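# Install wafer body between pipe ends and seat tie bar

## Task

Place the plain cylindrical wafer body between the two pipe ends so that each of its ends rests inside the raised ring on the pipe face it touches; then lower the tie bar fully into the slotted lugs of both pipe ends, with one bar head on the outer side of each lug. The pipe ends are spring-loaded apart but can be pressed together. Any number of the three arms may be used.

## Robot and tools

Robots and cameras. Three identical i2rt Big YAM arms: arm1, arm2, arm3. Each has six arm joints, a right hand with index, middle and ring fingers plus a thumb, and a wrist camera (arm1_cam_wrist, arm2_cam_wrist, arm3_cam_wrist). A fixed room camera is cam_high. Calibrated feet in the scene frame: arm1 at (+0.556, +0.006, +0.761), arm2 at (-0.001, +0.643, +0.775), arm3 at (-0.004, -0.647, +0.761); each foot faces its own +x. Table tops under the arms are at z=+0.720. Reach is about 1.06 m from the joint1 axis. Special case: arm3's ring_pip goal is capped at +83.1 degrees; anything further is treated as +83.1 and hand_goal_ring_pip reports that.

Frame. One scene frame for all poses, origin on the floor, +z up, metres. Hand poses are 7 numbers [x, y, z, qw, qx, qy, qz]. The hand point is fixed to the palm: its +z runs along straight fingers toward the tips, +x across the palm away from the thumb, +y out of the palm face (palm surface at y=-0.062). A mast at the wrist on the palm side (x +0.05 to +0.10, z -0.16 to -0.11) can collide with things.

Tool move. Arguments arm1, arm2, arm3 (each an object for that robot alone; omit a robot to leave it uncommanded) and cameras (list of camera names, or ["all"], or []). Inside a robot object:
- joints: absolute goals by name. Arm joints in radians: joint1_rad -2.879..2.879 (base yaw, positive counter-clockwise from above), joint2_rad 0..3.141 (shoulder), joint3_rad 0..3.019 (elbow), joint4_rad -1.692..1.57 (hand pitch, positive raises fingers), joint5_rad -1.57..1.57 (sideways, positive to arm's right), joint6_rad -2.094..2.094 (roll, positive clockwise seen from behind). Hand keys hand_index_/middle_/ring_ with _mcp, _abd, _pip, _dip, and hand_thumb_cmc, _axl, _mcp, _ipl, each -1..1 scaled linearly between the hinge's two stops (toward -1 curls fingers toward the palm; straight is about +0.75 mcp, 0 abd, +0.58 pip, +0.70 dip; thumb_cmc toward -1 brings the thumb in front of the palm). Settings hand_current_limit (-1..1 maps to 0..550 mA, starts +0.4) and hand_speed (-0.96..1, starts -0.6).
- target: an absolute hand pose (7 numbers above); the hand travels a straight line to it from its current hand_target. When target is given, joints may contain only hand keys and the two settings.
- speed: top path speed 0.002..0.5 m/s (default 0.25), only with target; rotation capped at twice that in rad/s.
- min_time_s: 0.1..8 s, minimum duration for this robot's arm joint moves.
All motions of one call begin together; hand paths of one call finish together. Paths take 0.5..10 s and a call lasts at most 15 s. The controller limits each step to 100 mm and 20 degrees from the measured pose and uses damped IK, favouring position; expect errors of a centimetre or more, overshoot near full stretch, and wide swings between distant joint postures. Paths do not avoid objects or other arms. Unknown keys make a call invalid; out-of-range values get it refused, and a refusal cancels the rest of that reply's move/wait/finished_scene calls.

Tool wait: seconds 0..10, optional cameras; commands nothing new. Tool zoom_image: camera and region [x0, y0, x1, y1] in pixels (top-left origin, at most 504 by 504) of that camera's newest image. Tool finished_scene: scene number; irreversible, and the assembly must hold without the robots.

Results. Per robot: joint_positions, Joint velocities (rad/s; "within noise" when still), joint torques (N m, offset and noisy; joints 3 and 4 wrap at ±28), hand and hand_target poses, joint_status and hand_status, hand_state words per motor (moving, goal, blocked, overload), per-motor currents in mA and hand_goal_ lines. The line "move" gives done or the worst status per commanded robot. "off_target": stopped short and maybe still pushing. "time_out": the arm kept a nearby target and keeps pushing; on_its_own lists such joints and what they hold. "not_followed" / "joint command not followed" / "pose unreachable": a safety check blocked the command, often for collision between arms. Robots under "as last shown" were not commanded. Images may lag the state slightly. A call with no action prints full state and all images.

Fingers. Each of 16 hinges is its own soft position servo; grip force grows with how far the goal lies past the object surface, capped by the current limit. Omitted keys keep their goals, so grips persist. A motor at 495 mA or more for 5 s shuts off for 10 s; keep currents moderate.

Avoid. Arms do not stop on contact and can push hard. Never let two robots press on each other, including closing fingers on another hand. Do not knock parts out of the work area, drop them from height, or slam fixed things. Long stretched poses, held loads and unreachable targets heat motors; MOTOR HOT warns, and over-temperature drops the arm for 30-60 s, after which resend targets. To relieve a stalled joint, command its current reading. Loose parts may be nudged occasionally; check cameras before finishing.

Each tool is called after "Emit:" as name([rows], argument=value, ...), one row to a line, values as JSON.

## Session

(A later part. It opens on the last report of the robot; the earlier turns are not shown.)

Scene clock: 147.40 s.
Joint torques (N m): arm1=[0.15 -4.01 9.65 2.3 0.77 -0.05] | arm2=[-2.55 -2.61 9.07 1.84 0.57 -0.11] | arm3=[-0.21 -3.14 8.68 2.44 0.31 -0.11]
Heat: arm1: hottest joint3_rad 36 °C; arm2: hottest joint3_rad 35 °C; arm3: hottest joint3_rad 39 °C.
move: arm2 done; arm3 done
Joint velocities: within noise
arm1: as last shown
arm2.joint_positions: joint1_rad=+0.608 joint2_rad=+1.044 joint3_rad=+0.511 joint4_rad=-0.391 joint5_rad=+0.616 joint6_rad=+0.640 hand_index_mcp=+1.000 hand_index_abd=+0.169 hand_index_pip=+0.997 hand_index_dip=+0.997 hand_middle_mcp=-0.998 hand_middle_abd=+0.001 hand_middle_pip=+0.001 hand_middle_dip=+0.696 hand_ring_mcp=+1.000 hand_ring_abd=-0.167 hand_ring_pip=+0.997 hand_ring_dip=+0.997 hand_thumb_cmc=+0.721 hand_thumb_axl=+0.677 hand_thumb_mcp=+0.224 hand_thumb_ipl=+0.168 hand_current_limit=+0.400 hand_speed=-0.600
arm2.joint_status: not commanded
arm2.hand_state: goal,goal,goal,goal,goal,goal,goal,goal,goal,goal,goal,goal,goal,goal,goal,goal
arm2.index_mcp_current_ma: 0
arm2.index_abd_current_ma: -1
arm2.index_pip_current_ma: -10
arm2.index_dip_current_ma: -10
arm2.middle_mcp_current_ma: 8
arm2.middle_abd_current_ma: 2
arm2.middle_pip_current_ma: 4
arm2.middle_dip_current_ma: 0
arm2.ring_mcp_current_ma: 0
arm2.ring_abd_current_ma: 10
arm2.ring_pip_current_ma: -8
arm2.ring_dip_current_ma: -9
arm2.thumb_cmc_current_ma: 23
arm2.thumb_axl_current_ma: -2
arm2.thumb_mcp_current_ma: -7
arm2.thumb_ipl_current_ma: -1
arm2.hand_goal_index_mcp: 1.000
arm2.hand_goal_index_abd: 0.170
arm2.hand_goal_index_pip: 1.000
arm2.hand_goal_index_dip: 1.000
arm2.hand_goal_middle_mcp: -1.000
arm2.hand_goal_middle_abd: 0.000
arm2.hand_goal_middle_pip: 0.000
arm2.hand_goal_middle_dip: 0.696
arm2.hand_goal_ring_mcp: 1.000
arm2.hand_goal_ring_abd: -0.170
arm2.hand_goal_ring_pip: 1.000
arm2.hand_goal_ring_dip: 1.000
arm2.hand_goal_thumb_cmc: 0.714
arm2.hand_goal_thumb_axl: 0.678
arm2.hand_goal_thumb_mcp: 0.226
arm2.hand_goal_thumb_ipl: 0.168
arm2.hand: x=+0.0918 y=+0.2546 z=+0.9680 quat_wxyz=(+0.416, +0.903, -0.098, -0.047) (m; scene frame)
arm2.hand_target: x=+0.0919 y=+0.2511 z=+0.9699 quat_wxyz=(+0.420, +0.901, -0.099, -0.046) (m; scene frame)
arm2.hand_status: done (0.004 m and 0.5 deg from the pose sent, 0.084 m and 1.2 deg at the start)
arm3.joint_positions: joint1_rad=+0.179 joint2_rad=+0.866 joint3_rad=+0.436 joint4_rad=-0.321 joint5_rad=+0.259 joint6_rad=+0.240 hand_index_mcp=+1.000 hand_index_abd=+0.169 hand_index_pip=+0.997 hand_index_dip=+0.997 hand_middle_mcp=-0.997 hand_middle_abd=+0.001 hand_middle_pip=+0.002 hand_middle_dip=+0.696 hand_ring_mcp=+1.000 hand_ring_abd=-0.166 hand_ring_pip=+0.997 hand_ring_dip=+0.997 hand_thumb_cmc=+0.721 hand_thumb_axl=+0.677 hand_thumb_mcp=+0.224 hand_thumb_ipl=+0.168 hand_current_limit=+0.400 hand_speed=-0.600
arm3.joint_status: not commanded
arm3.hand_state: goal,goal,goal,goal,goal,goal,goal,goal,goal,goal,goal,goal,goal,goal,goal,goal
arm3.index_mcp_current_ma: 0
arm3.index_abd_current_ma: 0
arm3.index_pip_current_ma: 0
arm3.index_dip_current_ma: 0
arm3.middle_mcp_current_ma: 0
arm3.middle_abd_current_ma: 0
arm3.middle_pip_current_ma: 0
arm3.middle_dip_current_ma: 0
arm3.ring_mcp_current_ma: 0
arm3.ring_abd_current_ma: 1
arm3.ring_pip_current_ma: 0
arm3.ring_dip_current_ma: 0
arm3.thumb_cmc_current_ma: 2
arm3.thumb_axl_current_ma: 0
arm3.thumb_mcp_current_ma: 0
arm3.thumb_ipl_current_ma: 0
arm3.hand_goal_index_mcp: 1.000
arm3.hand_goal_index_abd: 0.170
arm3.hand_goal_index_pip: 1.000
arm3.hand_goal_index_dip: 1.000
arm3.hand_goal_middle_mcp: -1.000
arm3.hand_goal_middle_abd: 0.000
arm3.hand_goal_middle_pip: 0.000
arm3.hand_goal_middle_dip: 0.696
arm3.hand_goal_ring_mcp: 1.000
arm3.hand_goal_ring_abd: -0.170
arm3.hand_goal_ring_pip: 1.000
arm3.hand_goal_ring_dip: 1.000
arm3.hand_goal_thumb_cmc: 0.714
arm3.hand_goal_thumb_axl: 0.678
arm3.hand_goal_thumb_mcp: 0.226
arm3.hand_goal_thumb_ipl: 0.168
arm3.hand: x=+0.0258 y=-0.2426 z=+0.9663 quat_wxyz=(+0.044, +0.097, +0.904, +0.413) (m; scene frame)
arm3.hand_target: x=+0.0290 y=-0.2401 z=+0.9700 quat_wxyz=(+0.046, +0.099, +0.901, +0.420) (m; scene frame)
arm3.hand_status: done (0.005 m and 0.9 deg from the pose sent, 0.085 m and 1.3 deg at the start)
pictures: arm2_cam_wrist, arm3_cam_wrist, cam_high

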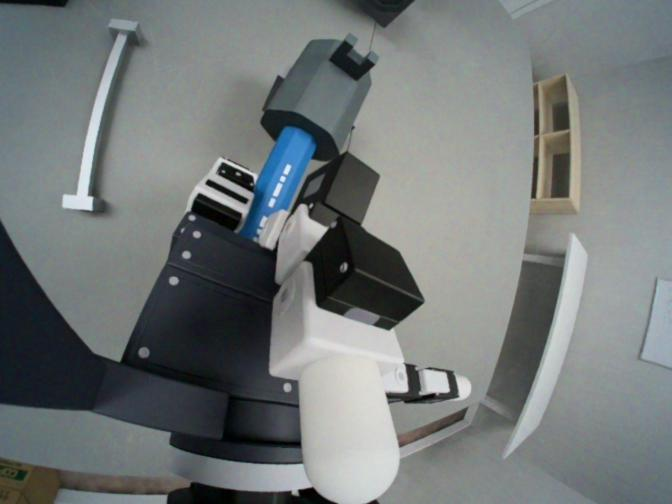

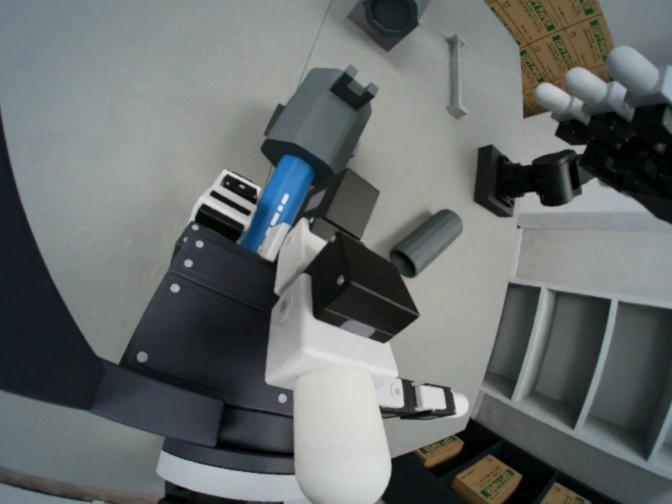

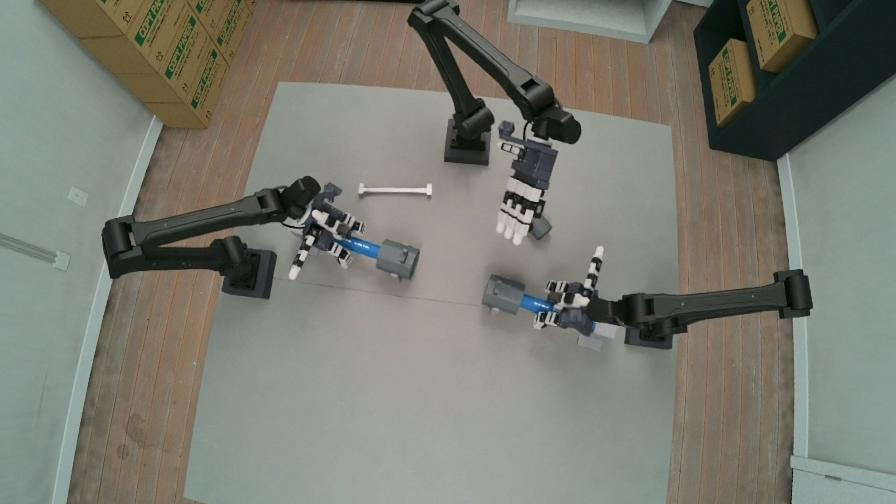

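Emit:
move(arm2={"target": [0.092, 0.251, 0.935, 0.4200, 0.9009, -0.0989, -0.0461], "speed": 0.1}, arm3={"target": [0.029, -0.240, 0.935, 0.0461, 0.0989, 0.9009, 0.4200], "speed": 0.1}, cameras=["arm2_cam_wrist", "arm3_cam_wrist", "cam_high"])

Emit:
zoom_image(camera="arm3_cam_wrist", region=[160, 70, 400, 310])

Emit:
zoom_image(camera="arm2_cam_wrist", region=[160, 70, 400, 310])

Emit:
zoom_image(camera="cam_high", region=[470, 230, 630, 370])

Emit:
zoom_image(camera="cam_high", region=[270, 170, 430, 310])

Scene clock: 151.20 s.
Joint torques (N m): arm1=[0.03 -4.01 9.66 2.35 0.76 -0.06] | arm2=[-2.67 -2.73 8.17 1.83 0.57 -0.11] | arm3=[-0.97 -3.72 7.82 2.37 0.35 -0.05]
Heat: arm1: hottest joint3_rad 36 °C; arm2: hottest joint3_rad 35 °C; arm3: hottest joint3_rad 39 °C.
move: arm2 done; arm3 done
Joint velocities: within noise
arm1: as last shown
arm2.joint_positions: joint1_rad=+0.608 joint2_rad=+1.124 joint3_rad=+0.455 joint4_rad=-0.249 joint5_rad=+0.616 joint6_rad=+0.639 hand_index_mcp=+1.000 hand_index_abd=+0.169 hand_index_pip=+0.997 hand_index_dip=+0.997 hand_middle_mcp=-0.998 hand_middle_abd=+0.001 hand_middle_pip=+0.001 hand_middle_dip=+0.696 hand_ring_mcp=+1.000 hand_ring_abd=-0.167 hand_ring_pip=+0.997 hand_ring_dip=+0.997 hand_thumb_cmc=+0.721 hand_thumb_axl=+0.677 hand_thumb_mcp=+0.224 hand_thumb_ipl=+0.168 hand_current_limit=+0.400 hand_speed=-0.600
arm2.joint_status: not commanded
arm2.hand_state: goal,goal,goal,goal,goal,goal,goal,goal,goal,goal,goal,goal,goal,goal,goal,goal
arm2.index_mcp_current_ma: 0
arm2.index_abd_current_ma: -1
arm2.index_pip_current_ma: -10
arm2.index_dip_current_ma: -10
arm2.middle_mcp_current_ma: 8
arm2.middle_abd_current_ma: 2
arm2.middle_pip_current_ma: 4
arm2.middle_dip_current_ma: 0
arm2.ring_mcp_current_ma: 0
arm2.ring_abd_current_ma: 10
arm2.ring_pip_current_ma: -8
arm2.ring_dip_current_ma: -9
arm2.thumb_cmc_current_ma: 23
arm2.thumb_axl_current_ma: -2
arm2.thumb_mcp_current_ma: -7
arm2.thumb_ipl_current_ma: -1
arm2.hand_goal_index_mcp: 1.000
arm2.hand_goal_index_abd: 0.170
arm2.hand_goal_index_pip: 1.000
arm2.hand_goal_index_dip: 1.000
arm2.hand_goal_middle_mcp: -1.000
arm2.hand_goal_middle_abd: 0.000
arm2.hand_goal_middle_pip: 0.000
arm2.hand_goal_middle_dip: 0.696
arm2.hand_goal_ring_mcp: 1.000
arm2.hand_goal_ring_abd: -0.170
arm2.hand_goal_ring_pip: 1.000
arm2.hand_goal_ring_dip: 1.000
arm2.hand_goal_thumb_cmc: 0.714
arm2.hand_goal_thumb_axl: 0.678
arm2.hand_goal_thumb_mcp: 0.226
arm2.hand_goal_thumb_ipl: 0.168
arm2.hand: x=+0.0925 y=+0.2538 z=+0.9354 quat_wxyz=(+0.418, +0.902, -0.099, -0.046) (m; scene frame)
arm2.hand_target: x=+0.0920 y=+0.2511 z=+0.9349 quat_wxyz=(+0.420, +0.901, -0.099, -0.046) (m; scene frame)
arm2.hand_status: done (0.003 m and 0.2 deg from the pose sent, 0.033 m and 0.5 deg at the start)
arm3.joint_positions: joint1_rad=+0.179 joint2_rad=+0.944 joint3_rad=+0.372 joint4_rad=-0.173 joint5_rad=+0.259 joint6_rad=+0.240 hand_index_mcp=+1.000 hand_index_abd=+0.169 hand_index_pip=+0.997 hand_index_dip=+0.997 hand_middle_mcp=-0.997 hand_middle_abd=+0.001 hand_middle_pip=+0.002 hand_middle_dip=+0.696 hand_ring_mcp=+1.000 hand_ring_abd=-0.166 hand_ring_pip=+0.997 hand_ring_dip=+0.997 hand_thumb_cmc=+0.721 hand_thumb_axl=+0.677 hand_thumb_mcp=+0.224 hand_thumb_ipl=+0.168 hand_current_limit=+0.400 hand_speed=-0.600
arm3.joint_status: not commanded
arm3.hand_state: goal,goal,goal,goal,goal,goal,goal,goal,goal,goal,goal,goal,goal,goal,goal,goal
arm3.index_mcp_current_ma: 0
arm3.index_abd_current_ma: 0
arm3.index_pip_current_ma: 0
arm3.index_dip_current_ma: 0
arm3.middle_mcp_current_ma: 0
arm3.middle_abd_current_ma: 0
arm3.middle_pip_current_ma: 0
arm3.middle_dip_current_ma: 0
arm3.ring_mcp_current_ma: 0
arm3.ring_abd_current_ma: 1
arm3.ring_pip_current_ma: 0
arm3.ring_dip_current_ma: 0
arm3.thumb_cmc_current_ma: 2
arm3.thumb_axl_current_ma: 0
arm3.thumb_mcp_current_ma: 0
arm3.thumb_ipl_current_ma: 0
arm3.hand_goal_index_mcp: 1.000
arm3.hand_goal_index_abd: 0.170
arm3.hand_goal_index_pip: 1.000
arm3.hand_goal_index_dip: 1.000
arm3.hand_goal_middle_mcp: -1.000
arm3.hand_goal_middle_abd: 0.000
arm3.hand_goal_middle_pip: 0.000
arm3.hand_goal_middle_dip: 0.696
arm3.hand_goal_ring_mcp: 1.000
arm3.hand_goal_ring_abd: -0.170
arm3.hand_goal_ring_pip: 1.000
arm3.hand_goal_ring_dip: 1.000
arm3.hand_goal_thumb_cmc: 0.714
arm3.hand_goal_thumb_axl: 0.678
arm3.hand_goal_thumb_mcp: 0.226
arm3.hand_goal_thumb_ipl: 0.168
arm3.hand: x=+0.0259 y=-0.2417 z=+0.9338 quat_wxyz=(+0.044, +0.097, +0.903, +0.415) (m; scene frame)
arm3.hand_target: x=+0.0290 y=-0.2400 z=+0.9350 quat_wxyz=(+0.046, +0.099, +0.901, +0.420) (m; scene frame)
arm3.hand_status: done (0.004 m and 0.7 deg from the pose sent, 0.032 m and 0.9 deg at the start)
pictures: arm2_cam_wrist, arm3_cam_wrist, cam_high

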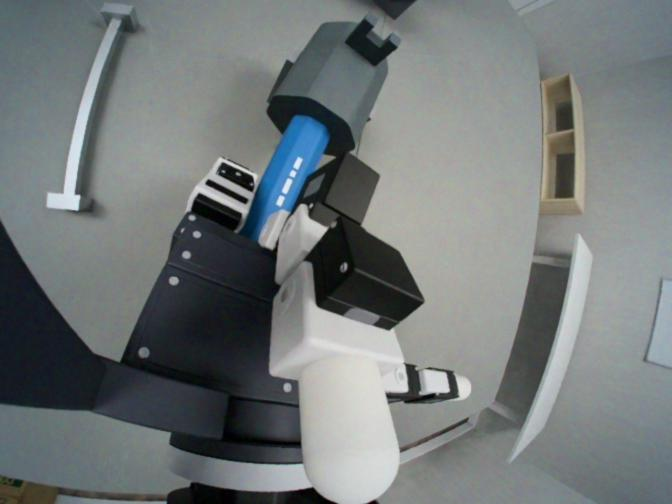

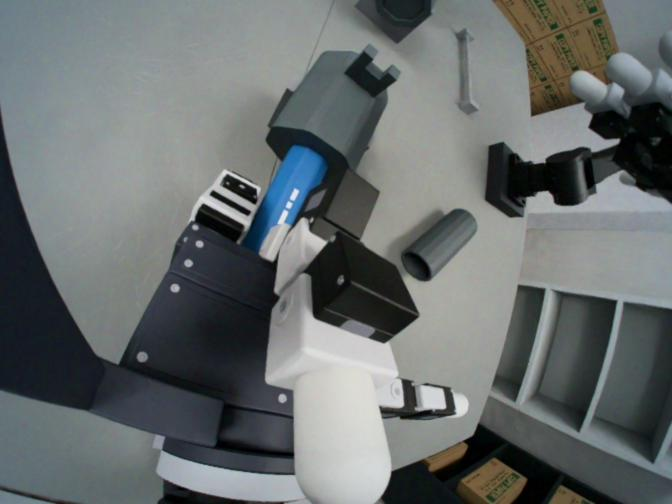

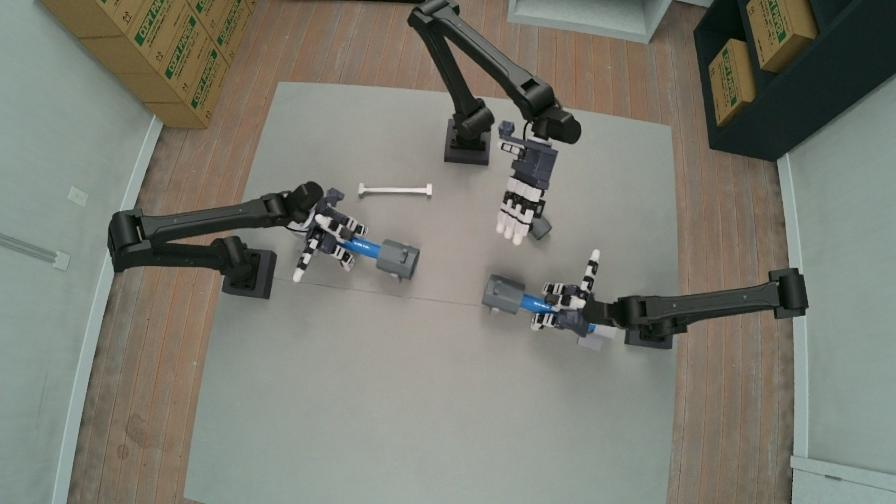

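Scaled by 2.100 from the camera's 672x504 image, which has a finer 960x720 frame.

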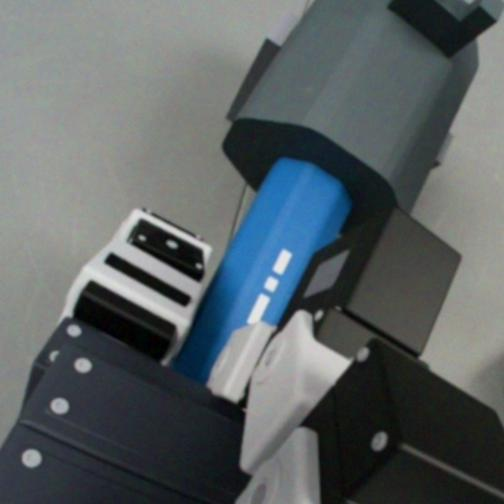

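Scaled by 2.100 from the camera's 672x504 image, which has a finer 960x720 frame.

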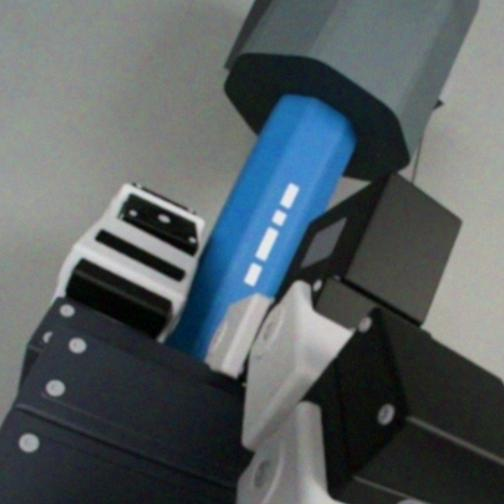

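Scaled by 3.150 from the camera's 896x504 image, which has a finer 1280x720 frame.

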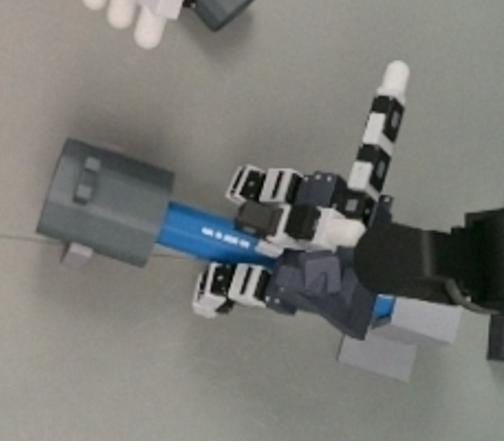

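Scaled by 3.150 from the camera's 896x504 image, which has a finer 1280x720 frame.

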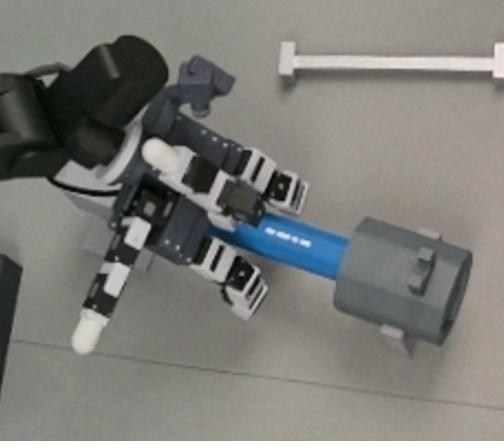

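Emit:
move(arm2={"target": [0.100, 0.249, 0.91, 0.4200, 0.9009, -0.0989, -0.0461], "speed": 0.08}, arm3={"target": [0.029, -0.240, 0.91, 0.0461, 0.0989, 0.9009, 0.4200], "speed": 0.08}, cameras=["arm2_cam_wrist", "arm3_cam_wrist", "cam_high"])

Emit:
zoom_image(camera="arm3_cam_wrist", region=[160, 70, 400, 310])

Emit:
zoom_image(camera="arm2_cam_wrist", region=[160, 70, 400, 310])

Emit:
zoom_image(camera="cam_high", region=[480, 250, 580, 350])

Emit:
zoom_image(camera="cam_high", region=[320, 200, 420, 300])

Scene clock: 158.40 s.
Joint torques (N m): arm1=[0.09 -4.01 9.63 2.37 0.76 -0.05] | arm2=[-1.2 -3.19 7.35 1.78 0.68 0.04] | arm3=[-0.32 -2.84 7.13 2.32 0.39 -0.14]
Heat: arm1: hottest joint3_rad 36 °C; arm2: hottest joint3_rad 35 °C; arm3: hottest joint3_rad 38 °C.
move: arm2 done; arm3 done
Joint velocities: within noise
arm1: as last shown
arm2.joint_positions: joint1_rad=+0.611 joint2_rad=+1.218 joint3_rad=+0.439 joint4_rad=-0.146 joint5_rad=+0.624 joint6_rad=+0.643 hand_index_mcp=+1.000 hand_index_abd=+0.169 hand_index_pip=+0.997 hand_index_dip=+0.997 hand_middle_mcp=-0.998 hand_middle_abd=+0.001 hand_middle_pip=+0.001 hand_middle_dip=+0.696 hand_ring_mcp=+1.000 hand_ring_abd=-0.167 hand_ring_pip=+0.997 hand_ring_dip=+0.997 hand_thumb_cmc=+0.721 hand_thumb_axl=+0.677 hand_thumb_mcp=+0.224 hand_thumb_ipl=+0.168 hand_current_limit=+0.400 hand_speed=-0.600
arm2.joint_status: not commanded
arm2.hand_state: goal,goal,goal,goal,goal,goal,goal,goal,goal,goal,goal,goal,goal,goal,goal,goal
arm2.index_mcp_current_ma: 0
arm2.index_abd_current_ma: -1
arm2.index_pip_current_ma: -10
arm2.index_dip_current_ma: -10
arm2.middle_mcp_current_ma: 8
arm2.middle_abd_current_ma: 2
arm2.middle_pip_current_ma: 4
arm2.middle_dip_current_ma: 0
arm2.ring_mcp_current_ma: 0
arm2.ring_abd_current_ma: 10
arm2.ring_pip_current_ma: -8
arm2.ring_dip_current_ma: -9
arm2.thumb_cmc_current_ma: 23
arm2.thumb_axl_current_ma: -2
arm2.thumb_mcp_current_ma: -7
arm2.thumb_ipl_current_ma: -1
arm2.hand_goal_index_mcp: 1.000
arm2.hand_goal_index_abd: 0.170
arm2.hand_goal_index_pip: 1.000
arm2.hand_goal_index_dip: 1.000
arm2.hand_goal_middle_mcp: -1.000
arm2.hand_goal_middle_abd: 0.000
arm2.hand_goal_middle_pip: 0.000
arm2.hand_goal_middle_dip: 0.696
arm2.hand_goal_ring_mcp: 1.000
arm2.hand_goal_ring_abd: -0.170
arm2.hand_goal_ring_pip: 1.000
arm2.hand_goal_ring_dip: 1.000
arm2.hand_goal_thumb_cmc: 0.714
arm2.hand_goal_thumb_axl: 0.678
arm2.hand_goal_thumb_mcp: 0.226
arm2.hand_goal_thumb_ipl: 0.168
arm2.hand: x=+0.0964 y=+0.2490 z=+0.9118 quat_wxyz=(+0.418, +0.902, -0.099, -0.050) (m; scene frame)
arm2.hand_target: x=+0.0999 y=+0.2491 z=+0.9100 quat_wxyz=(+0.420, +0.901, -0.099, -0.046) (m; scene frame)
arm2.hand_status: done (0.004 m and 0.5 deg from the pose sent, 0.027 m and 0.2 deg at the start)
arm3.joint_positions: joint1_rad=+0.179 joint2_rad=+1.018 joint3_rad=+0.330 joint4_rad=-0.054 joint5_rad=+0.259 joint6_rad=+0.240 hand_index_mcp=+1.000 hand_index_abd=+0.169 hand_index_pip=+0.997 hand_index_dip=+0.997 hand_middle_mcp=-0.997 hand_middle_abd=+0.001 hand_middle_pip=+0.002 hand_middle_dip=+0.696 hand_ring_mcp=+1.000 hand_ring_abd=-0.166 hand_ring_pip=+0.997 hand_ring_dip=+0.997 hand_thumb_cmc=+0.721 hand_thumb_axl=+0.677 hand_thumb_mcp=+0.224 hand_thumb_ipl=+0.168 hand_current_limit=+0.400 hand_speed=-0.600
arm3.joint_status: not commanded
arm3.hand_state: goal,goal,goal,goal,goal,goal,goal,goal,goal,goal,goal,goal,goal,goal,goal,goal
arm3.index_mcp_current_ma: 0
arm3.index_abd_current_ma: 0
arm3.index_pip_current_ma: 0
arm3.index_dip_current_ma: 0
arm3.middle_mcp_current_ma: 0
arm3.middle_abd_current_ma: 0
arm3.middle_pip_current_ma: 0
arm3.middle_dip_current_ma: 0
arm3.ring_mcp_current_ma: 0
arm3.ring_abd_current_ma: 1
arm3.ring_pip_current_ma: 0
arm3.ring_dip_current_ma: 0
arm3.thumb_cmc_current_ma: 2
arm3.thumb_axl_current_ma: 0
arm3.thumb_mcp_current_ma: 0
arm3.thumb_ipl_current_ma: 0
arm3.hand_goal_index_mcp: 1.000
arm3.hand_goal_index_abd: 0.170
arm3.hand_goal_index_pip: 1.000
arm3.hand_goal_index_dip: 1.000
arm3.hand_goal_middle_mcp: -1.000
arm3.hand_goal_middle_abd: 0.000
arm3.hand_goal_middle_pip: 0.000
arm3.hand_goal_middle_dip: 0.696
arm3.hand_goal_ring_mcp: 1.000
arm3.hand_goal_ring_abd: -0.170
arm3.hand_goal_ring_pip: 1.000
arm3.hand_goal_ring_dip: 1.000
arm3.hand_goal_thumb_cmc: 0.714
arm3.hand_goal_thumb_axl: 0.678
arm3.hand_goal_thumb_mcp: 0.226
arm3.hand_goal_thumb_ipl: 0.168
arm3.hand: x=+0.0259 y=-0.2410 z=+0.9104 quat_wxyz=(+0.043, +0.098, +0.903, +0.417) (m; scene frame)
arm3.hand_target: x=+0.0290 y=-0.2400 z=+0.9101 quat_wxyz=(+0.046, +0.099, +0.901, +0.420) (m; scene frame)
arm3.hand_status: done (0.003 m and 0.5 deg from the pose sent, 0.024 m and 0.7 deg at the start)
pictures: arm2_cam_wrist, arm3_cam_wrist, cam_high

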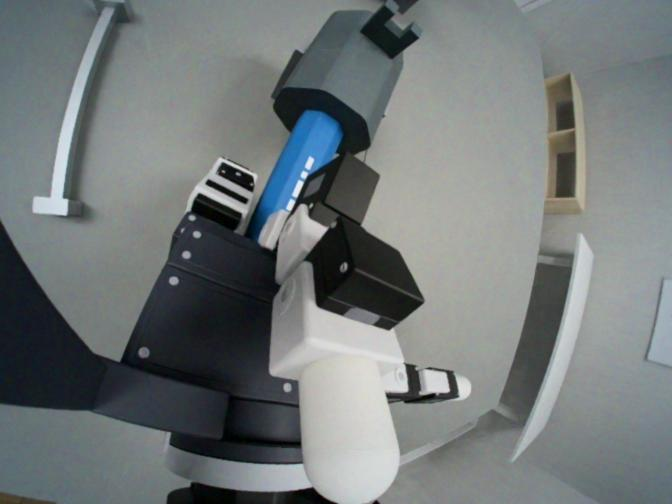

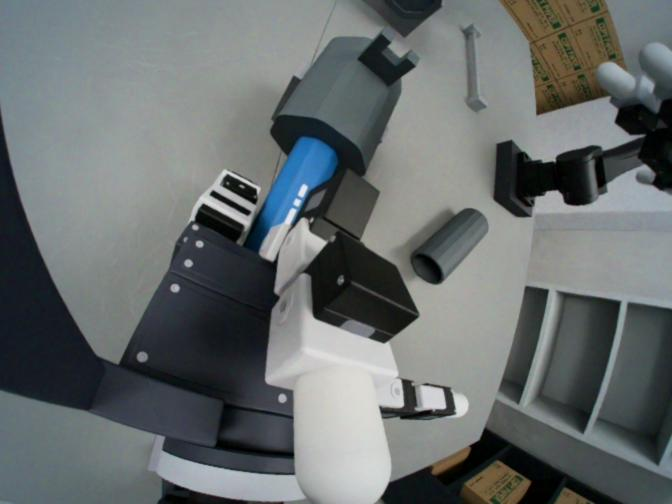

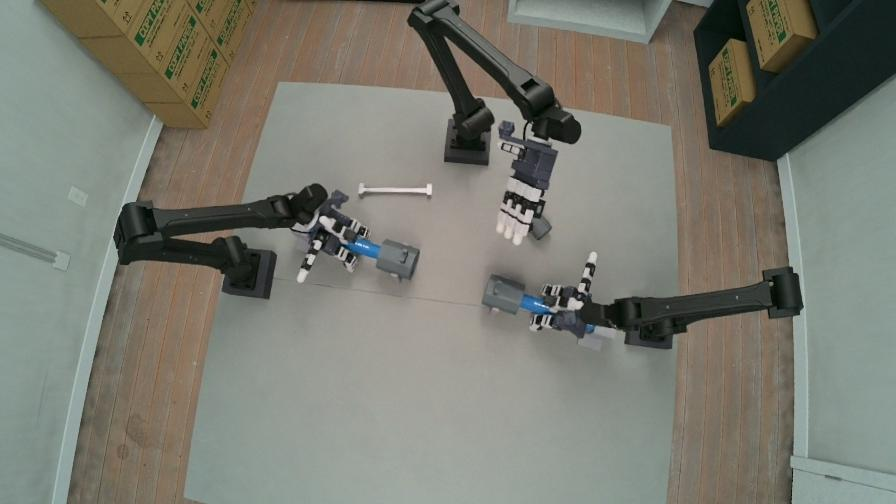

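Scaled by 2.100 from the camera's 672x504 image, which has a finer 960x720 frame.

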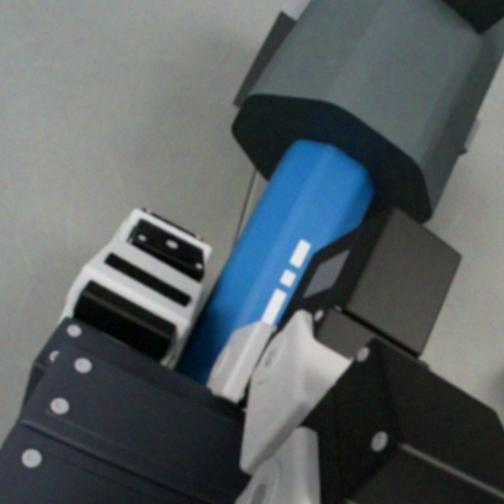

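Scaled by 2.100 from the camera's 672x504 image, which has a finer 960x720 frame.

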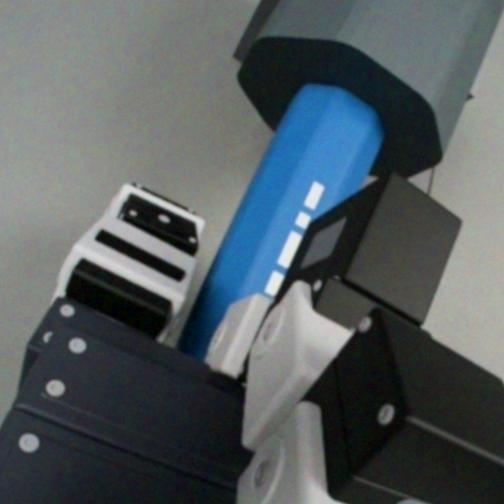

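Scaled by 5.040 from the camera's 896x504 image, which has a finer 1280x720 frame.

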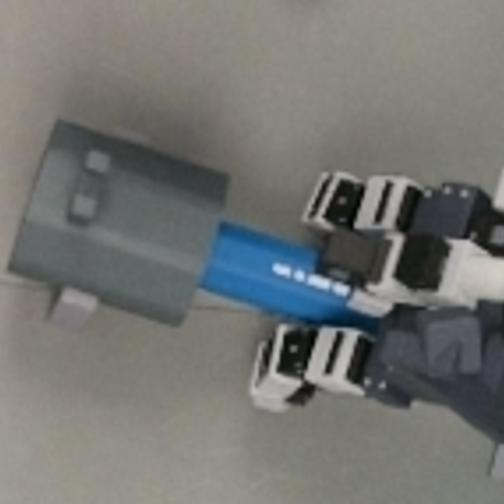

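Scaled by 5.040 from the camera's 896x504 image, which has a finer 1280x720 frame.

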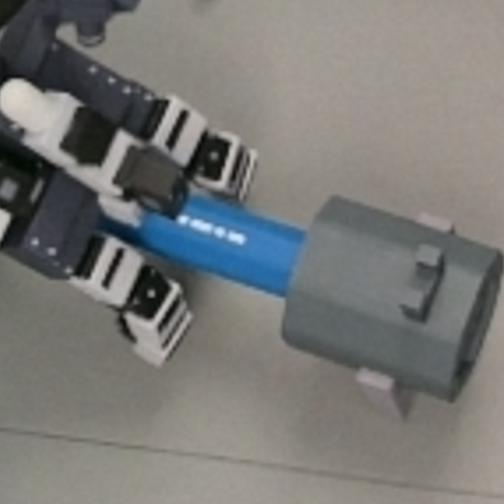

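Emit:
move(arm1={"joints": {"joint1_rad": 0.46, "joint2_rad": 1.35, "joint3_rad": 1.15, "joint4_rad": -1.6, "joint5_rad": -0.72, "joint6_rad": 1.45, "hand_index_mcp": 0.863, "hand_index_pip": -0.02, "hand_index_dip": 0.10, "hand_middle_mcp": 0.863, "hand_middle_pip": -0.02, "hand_middle_dip": 0.10, "hand_ring_mcp": 0.863, "hand_ring_pip": -0.02, "hand_ring_dip": 0.10, "hand_thumb_cmc": -0.829, "hand_thumb_mcp": 0.0}, "min_time_s": 3}, arm2={"target": [0.104, 0.250, 0.908, 0.4200, 0.9009, -0.0989, -0.0461], "speed": 0.08}, cameras=["arm1_cam_wrist", "cam_high"])

Scene clock: 180.23 s.
Joint torques (N m): arm1=[-0.97 -8 11.21 -1.09 -0.84 -0.25] | arm2=[-1.32 -2.84 7.56 1.77 0.64 0.04] | arm3=[-0.44 -3.49 7.15 2.32 0.38 -0.09]
Heat: arm1: hottest joint3_rad 37 °C; arm2: hottest joint3_rad 34 °C; arm3: hottest joint3_rad 37 °C.
move: arm1 done; arm2 done
Joint velocities: within noise
arm1.joint_positions: joint1_rad=+0.468 joint2_rad=+1.331 joint3_rad=+1.106 joint4_rad=-1.588 joint5_rad=-0.719 joint6_rad=+1.463 hand_index_mcp=+0.858 hand_index_abd=+0.001 hand_index_pip=-0.018 hand_index_dip=+0.103 hand_middle_mcp=+0.858 hand_middle_abd=+0.001 hand_middle_pip=-0.018 hand_middle_dip=+0.103 hand_ring_mcp=+0.859 hand_ring_abd=+0.001 hand_ring_pip=-0.018 hand_ring_dip=+0.103 hand_thumb_cmc=-0.825 hand_thumb_axl=+0.677 hand_thumb_mcp=-0.002 hand_thumb_ipl=+0.168 hand_current_limit=+0.400 hand_speed=-0.600
arm1.joint_status: all done
arm1.hand_state: goal,goal,goal,goal,goal,goal,goal,goal,goal,goal,goal,goal,goal,goal,goal,goal
arm1.index_mcp_current_ma: -5
arm1.index_abd_current_ma: 0
arm1.index_pip_current_ma: 1
arm1.index_dip_current_ma: 2
arm1.middle_mcp_current_ma: -4
arm1.middle_abd_current_ma: 0
arm1.middle_pip_current_ma: 1
arm1.middle_dip_current_ma: 1
arm1.ring_mcp_current_ma: -4
arm1.ring_abd_current_ma: 0
arm1.ring_pip_current_ma: 1
arm1.ring_dip_current_ma: 2
arm1.thumb_cmc_current_ma: 1
arm1.thumb_axl_current_ma: 0
arm1.thumb_mcp_current_ma: -2
arm1.thumb_ipl_current_ma: 0
arm1.hand_goal_index_mcp: 0.864
arm1.hand_goal_index_abd: 0.000
arm1.hand_goal_index_pip: -0.020
arm1.hand_goal_index_dip: 0.100
arm1.hand_goal_middle_mcp: 0.864
arm1.hand_goal_middle_abd: 0.000
arm1.hand_goal_middle_pip: -0.020
arm1.hand_goal_middle_dip: 0.100
arm1.hand_goal_ring_mcp: 0.864
arm1.hand_goal_ring_abd: 0.000
arm1.hand_goal_ring_pip: -0.020
arm1.hand_goal_ring_dip: 0.100
arm1.hand_goal_thumb_cmc: -0.828
arm1.hand_goal_thumb_axl: 0.678
arm1.hand_goal_thumb_mcp: 0.000
arm1.hand_goal_thumb_ipl: 0.168
arm1.hand: x=+0.3207 y=-0.1772 z=+0.9401 quat_wxyz=(-0.178, +0.238, -0.899, +0.320) (m; scene frame)
arm1.hand_target: x=+0.3071 y=-0.1816 z=+0.9486 quat_wxyz=(-0.169, +0.242, -0.899, +0.324) (m; scene frame)
arm1.hand_status: not commanded
arm2.joint_positions: joint1_rad=+0.625 joint2_rad=+1.224 joint3_rad=+0.439 joint4_rad=-0.144 joint5_rad=+0.634 joint6_rad=+0.656 hand_index_mcp=+1.000 hand_index_abd=+0.169 hand_index_pip=+0.997 hand_index_dip=+0.997 hand_middle_mcp=-0.998 hand_middle_abd=+0.001 hand_middle_pip=+0.001 hand_middle_dip=+0.696 hand_ring_mcp=+1.000 hand_ring_abd=-0.167 hand_ring_pip=+0.997 hand_ring_dip=+0.997 hand_thumb_cmc=+0.721 hand_thumb_axl=+0.677 hand_thumb_mcp=+0.224 hand_thumb_ipl=+0.168 hand_current_limit=+0.400 hand_speed=-0.600
arm2.joint_status: not commanded
arm2.hand_state: goal,goal,goal,goal,goal,goal,goal,goal,goal,goal,goal,goal,goal,goal,goal,goal
arm2.index_mcp_current_ma: 0
arm2.index_abd_current_ma: -1
arm2.index_pip_current_ma: -10
arm2.index_dip_current_ma: -10
arm2.middle_mcp_current_ma: 8
arm2.middle_abd_current_ma: 2
arm2.middle_pip_current_ma: 4
arm2.middle_dip_current_ma: 0
arm2.ring_mcp_current_ma: 0
arm2.ring_abd_current_ma: 10
arm2.ring_pip_current_ma: -8
arm2.ring_dip_current_ma: -9
arm2.thumb_cmc_current_ma: 23
arm2.thumb_axl_current_ma: -2
arm2.thumb_mcp_current_ma: -7
arm2.thumb_ipl_current_ma: -1
arm2.hand_goal_index_mcp: 1.000
arm2.hand_goal_index_abd: 0.170
arm2.hand_goal_index_pip: 1.000
arm2.hand_goal_index_dip: 1.000
arm2.hand_goal_middle_mcp: -1.000
arm2.hand_goal_middle_abd: 0.000
arm2.hand_goal_middle_pip: 0.000
arm2.hand_goal_middle_dip: 0.696
arm2.hand_goal_ring_mcp: 1.000
arm2.hand_goal_ring_abd: -0.170
arm2.hand_goal_ring_pip: 1.000
arm2.hand_goal_ring_dip: 1.000
arm2.hand_goal_thumb_cmc: 0.714
arm2.hand_goal_thumb_axl: 0.678
arm2.hand_goal_thumb_mcp: 0.226
arm2.hand_goal_thumb_ipl: 0.168
arm2.hand: x=+0.0995 y=+0.2508 z=+0.9111 quat_wxyz=(+0.420, +0.901, -0.100, -0.049) (m; scene frame)
arm2.hand_target: x=+0.1040 y=+0.2501 z=+0.9079 quat_wxyz=(+0.420, +0.901, -0.099, -0.046) (m; scene frame)
arm2.hand_status: done (0.005 m and 0.4 deg from the pose sent, 0.008 m and 0.5 deg at the start)
arm3: as last shown
pictures: arm1_cam_wrist, cam_high

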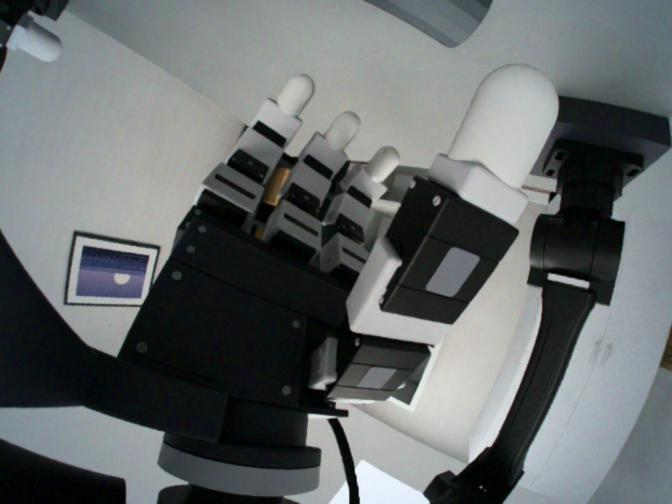

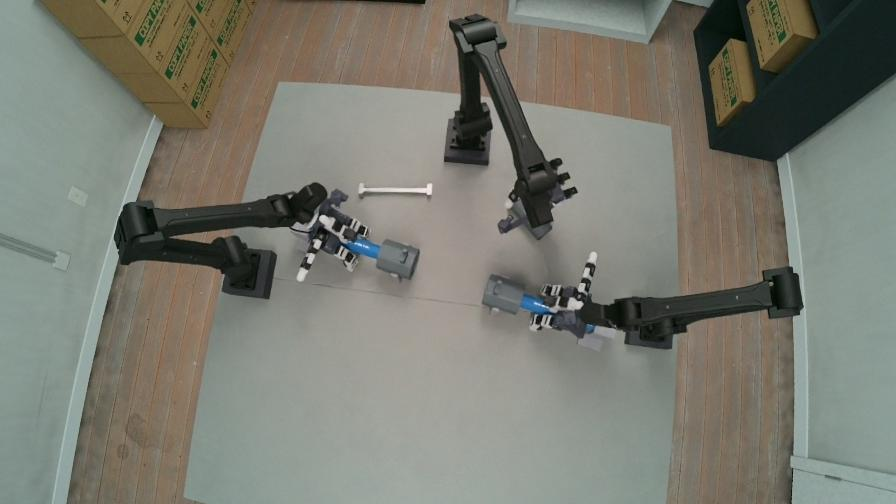

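Emit:
move(arm1={"target": [0.3105, -0.2013, 0.87, 0.1464, -0.3536, 0.8536, -0.3536], "speed": 0.15}, cameras=["arm1_cam_wrist", "arm3_cam_wrist", "cam_high"])

Emit:
zoom_image(camera="arm3_cam_wrist", region=[350, 100, 590, 340])

Emit:
zoom_image(camera="cam_high", region=[460, 130, 620, 270])

Scene clock: 182.97 s.
Joint torques (N m): arm1=[0.21 -8.18 7.21 0.03 -0.88 -0.29] | arm2=[-1.2 -2.84 7.56 1.74 0.64 0.04] | arm3=[-0.56 -4.01 7.16 2.48 0.42 -0.07]
Heat: arm1: hottest joint3_rad 37 °C; arm2: hottest joint3_rad 34 °C; arm3: hottest joint3_rad 37 °C.
move: arm1 done
Joint velocities: within noise
arm1.joint_positions: joint1_rad=+0.492 joint2_rad=+1.375 joint3_rad=+0.986 joint4_rad=-1.418 joint5_rad=-0.753 joint6_rad=+1.233 hand_index_mcp=+0.858 hand_index_abd=+0.001 hand_index_pip=-0.018 hand_index_dip=+0.103 hand_middle_mcp=+0.858 hand_middle_abd=+0.001 hand_middle_pip=-0.018 hand_middle_dip=+0.103 hand_ring_mcp=+0.859 hand_ring_abd=+0.001 hand_ring_pip=-0.018 hand_ring_dip=+0.103 hand_thumb_cmc=-0.826 hand_thumb_axl=+0.677 hand_thumb_mcp=-0.002 hand_thumb_ipl=+0.168 hand_current_limit=+0.400 hand_speed=-0.600
arm1.joint_status: not commanded
arm1.hand_state: goal,goal,goal,goal,goal,goal,goal,goal,goal,goal,goal,goal,goal,goal,goal,goal
arm1.index_mcp_current_ma: -5
arm1.index_abd_current_ma: 0
arm1.index_pip_current_ma: 1
arm1.index_dip_current_ma: 2
arm1.middle_mcp_current_ma: -4
arm1.middle_abd_current_ma: 0
arm1.middle_pip_current_ma: 1
arm1.middle_dip_current_ma: 1
arm1.ring_mcp_current_ma: -4
arm1.ring_abd_current_ma: 0
arm1.ring_pip_current_ma: 1
arm1.ring_dip_current_ma: 2
arm1.thumb_cmc_current_ma: 1
arm1.thumb_axl_current_ma: 0
arm1.thumb_mcp_current_ma: -2
arm1.thumb_ipl_current_ma: 0
arm1.hand_goal_index_mcp: 0.864
arm1.hand_goal_index_abd: 0.000
arm1.hand_goal_index_pip: -0.020
arm1.hand_goal_index_dip: 0.100
arm1.hand_goal_middle_mcp: 0.864
arm1.hand_goal_middle_abd: 0.000
arm1.hand_goal_middle_pip: -0.020
arm1.hand_goal_middle_dip: 0.100
arm1.hand_goal_ring_mcp: 0.864
arm1.hand_goal_ring_abd: 0.000
arm1.hand_goal_ring_pip: -0.020
arm1.hand_goal_ring_dip: 0.100
arm1.hand_goal_thumb_cmc: -0.828
arm1.hand_goal_thumb_axl: 0.678
arm1.hand_goal_thumb_mcp: 0.000
arm1.hand_goal_thumb_ipl: 0.168
arm1.hand: x=+0.3113 y=-0.1974 z=+0.8771 quat_wxyz=(-0.143, +0.346, -0.857, +0.353) (m; scene frame)
arm1.hand_target: x=+0.3108 y=-0.2011 z=+0.8701 quat_wxyz=(-0.146, +0.354, -0.854, +0.353) (m; scene frame)
arm1.hand_status: done (0.008 m and 1.0 deg from the pose sent, 0.075 m and 15.2 deg at the start)
arm2, arm3: as last shown
pictures: arm1_cam_wrist, arm3_cam_wrist, cam_high

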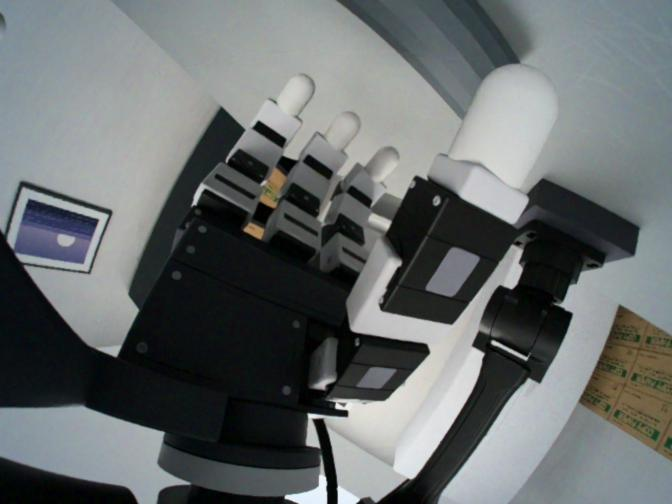

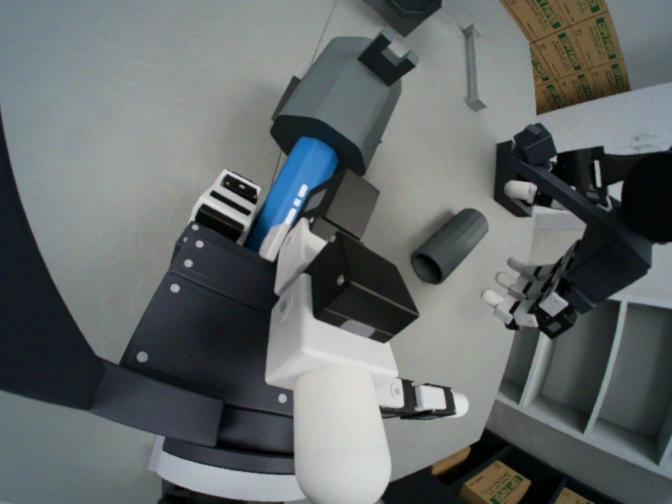

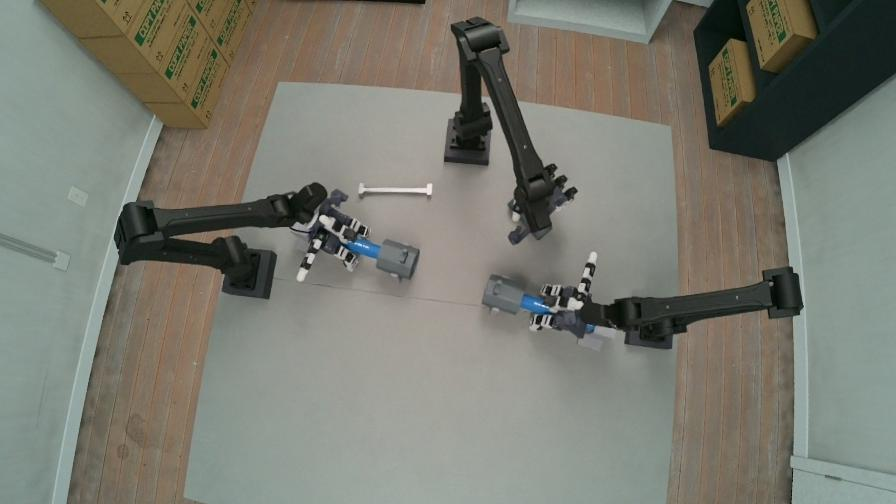

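Scaled by 2.100 from the camera's 672x504 image, which has a finer 960x720 frame.

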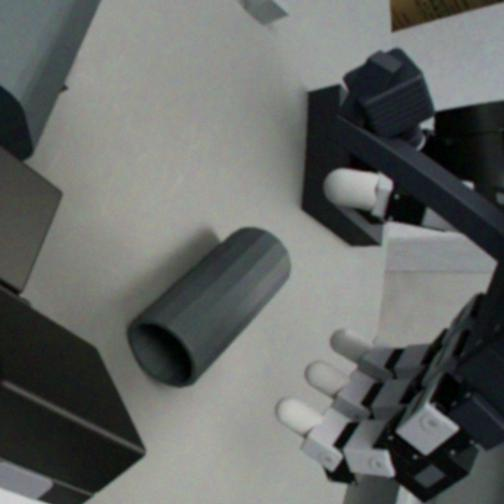

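Scaled by 3.150 from the camera's 896x504 image, which has a finer 1280x720 frame.

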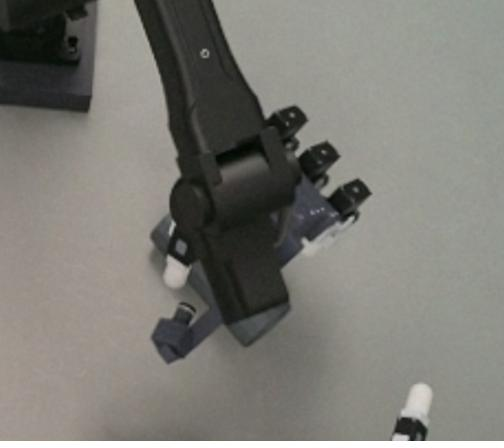

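Emit:
move(arm1={"target": [0.3135, -0.2013, 0.80, 0.1464, -0.3536, 0.8536, -0.3536], "speed": 0.1}, cameras=["arm1_cam_wrist", "arm3_cam_wrist", "cam_high"])

Emit:
zoom_image(camera="arm3_cam_wrist", region=[380, 120, 560, 300])

Emit:
zoom_image(camera="arm1_cam_wrist", region=[220, 20, 560, 260])

Scene clock: 190.67 s.
Joint torques (N m): arm1=[0.32 -8.76 6.34 0.06 -0.88 -0.18] | arm2=[-1.2 -2.73 7.57 1.74 0.64 0.04] | arm3=[-0.38 -3.19 7.32 2.39 0.38 -0.11]
Heat: arm1: hottest joint3_rad 37 °C; arm2: hottest joint3_rad 33 °C; arm3: hottest joint3_rad 37 °C.
move: arm1 done
Joint velocities: within noise
arm1.joint_positions: joint1_rad=+0.494 joint2_rad=+1.469 joint3_rad=+0.873 joint4_rad=-1.208 joint5_rad=-0.755 joint6_rad=+1.232 hand_index_mcp=+0.858 hand_index_abd=+0.001 hand_index_pip=-0.018 hand_index_dip=+0.103 hand_middle_mcp=+0.858 hand_middle_abd=+0.001 hand_middle_pip=-0.018 hand_middle_dip=+0.103 hand_ring_mcp=+0.859 hand_ring_abd=+0.001 hand_ring_pip=-0.018 hand_ring_dip=+0.103 hand_thumb_cmc=-0.826 hand_thumb_axl=+0.677 hand_thumb_mcp=-0.002 hand_thumb_ipl=+0.168 hand_current_limit=+0.400 hand_speed=-0.600
arm1.joint_status: not commanded
arm1.hand_state: goal,goal,goal,goal,goal,goal,goal,goal,goal,goal,goal,goal,goal,goal,goal,goal
arm1.index_mcp_current_ma: -5
arm1.index_abd_current_ma: 0
arm1.index_pip_current_ma: 1
arm1.index_dip_current_ma: 2
arm1.middle_mcp_current_ma: -4
arm1.middle_abd_current_ma: 0
arm1.middle_pip_current_ma: 1
arm1.middle_dip_current_ma: 1
arm1.ring_mcp_current_ma: -4
arm1.ring_abd_current_ma: 0
arm1.ring_pip_current_ma: 1
arm1.ring_dip_current_ma: 2
arm1.thumb_cmc_current_ma: 1
arm1.thumb_axl_current_ma: 0
arm1.thumb_mcp_current_ma: -2
arm1.thumb_ipl_current_ma: 0
arm1.hand_goal_index_mcp: 0.864
arm1.hand_goal_index_abd: 0.000
arm1.hand_goal_index_pip: -0.020
arm1.hand_goal_index_dip: 0.100
arm1.hand_goal_middle_mcp: 0.864
arm1.hand_goal_middle_abd: 0.000
arm1.hand_goal_middle_pip: -0.020
arm1.hand_goal_middle_dip: 0.100
arm1.hand_goal_ring_mcp: 0.864
arm1.hand_goal_ring_abd: 0.000
arm1.hand_goal_ring_pip: -0.020
arm1.hand_goal_ring_dip: 0.100
arm1.hand_goal_thumb_cmc: -0.828
arm1.hand_goal_thumb_axl: 0.678
arm1.hand_goal_thumb_mcp: 0.000
arm1.hand_goal_thumb_ipl: 0.168
arm1.hand: x=+0.3121 y=-0.1981 z=+0.8065 quat_wxyz=(-0.142, +0.348, -0.856, +0.354) (m; scene frame)
arm1.hand_target: x=+0.3136 y=-0.2011 z=+0.8001 quat_wxyz=(-0.146, +0.353, -0.854, +0.354) (m; scene frame)
arm1.hand_status: done (0.007 m and 0.9 deg from the pose sent, 0.077 m and 1.0 deg at the start)
arm2, arm3: as last shown
pictures: arm1_cam_wrist, arm3_cam_wrist, cam_high

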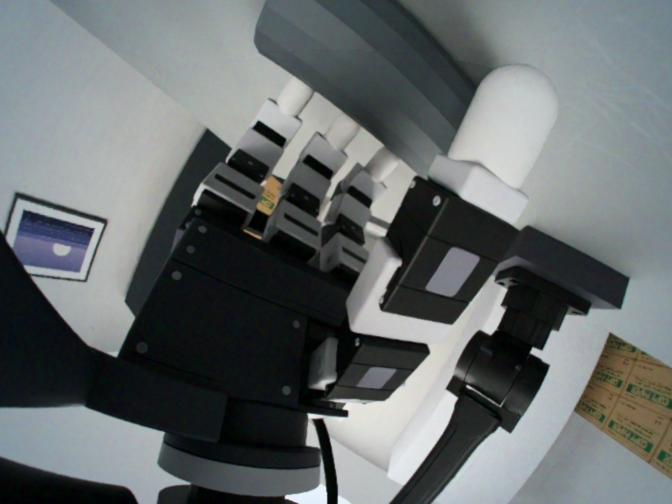

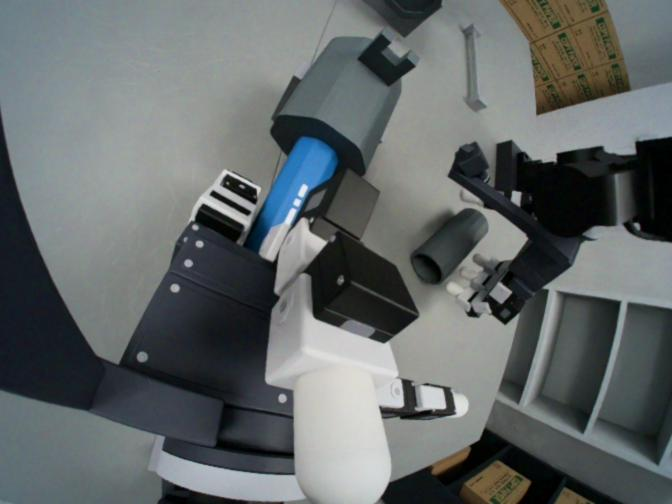

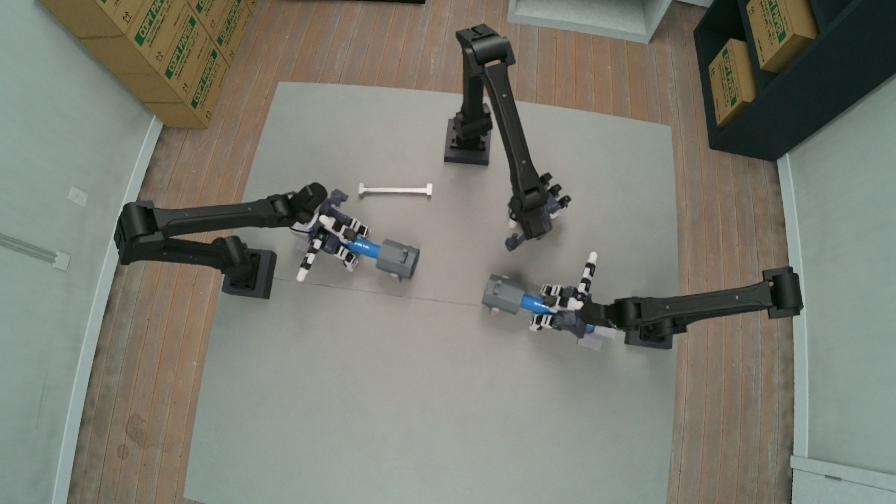

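Scaled by 2.800 from the camera's 672x504 image, which has a finer 960x720 frame.

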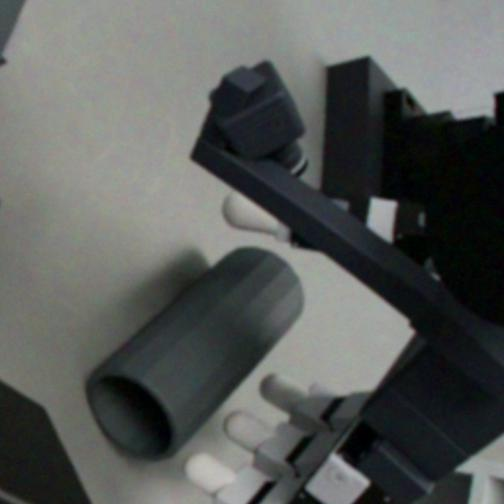

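Scaled by 1.482 from the camera's 672x504 image, which has a finer 960x720 frame.

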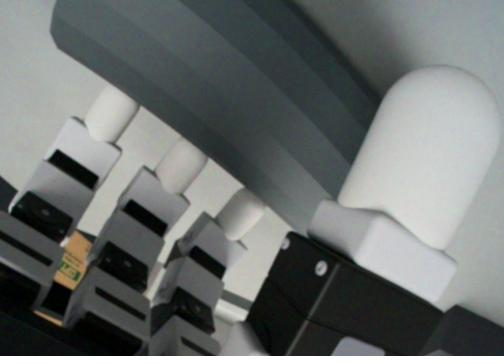

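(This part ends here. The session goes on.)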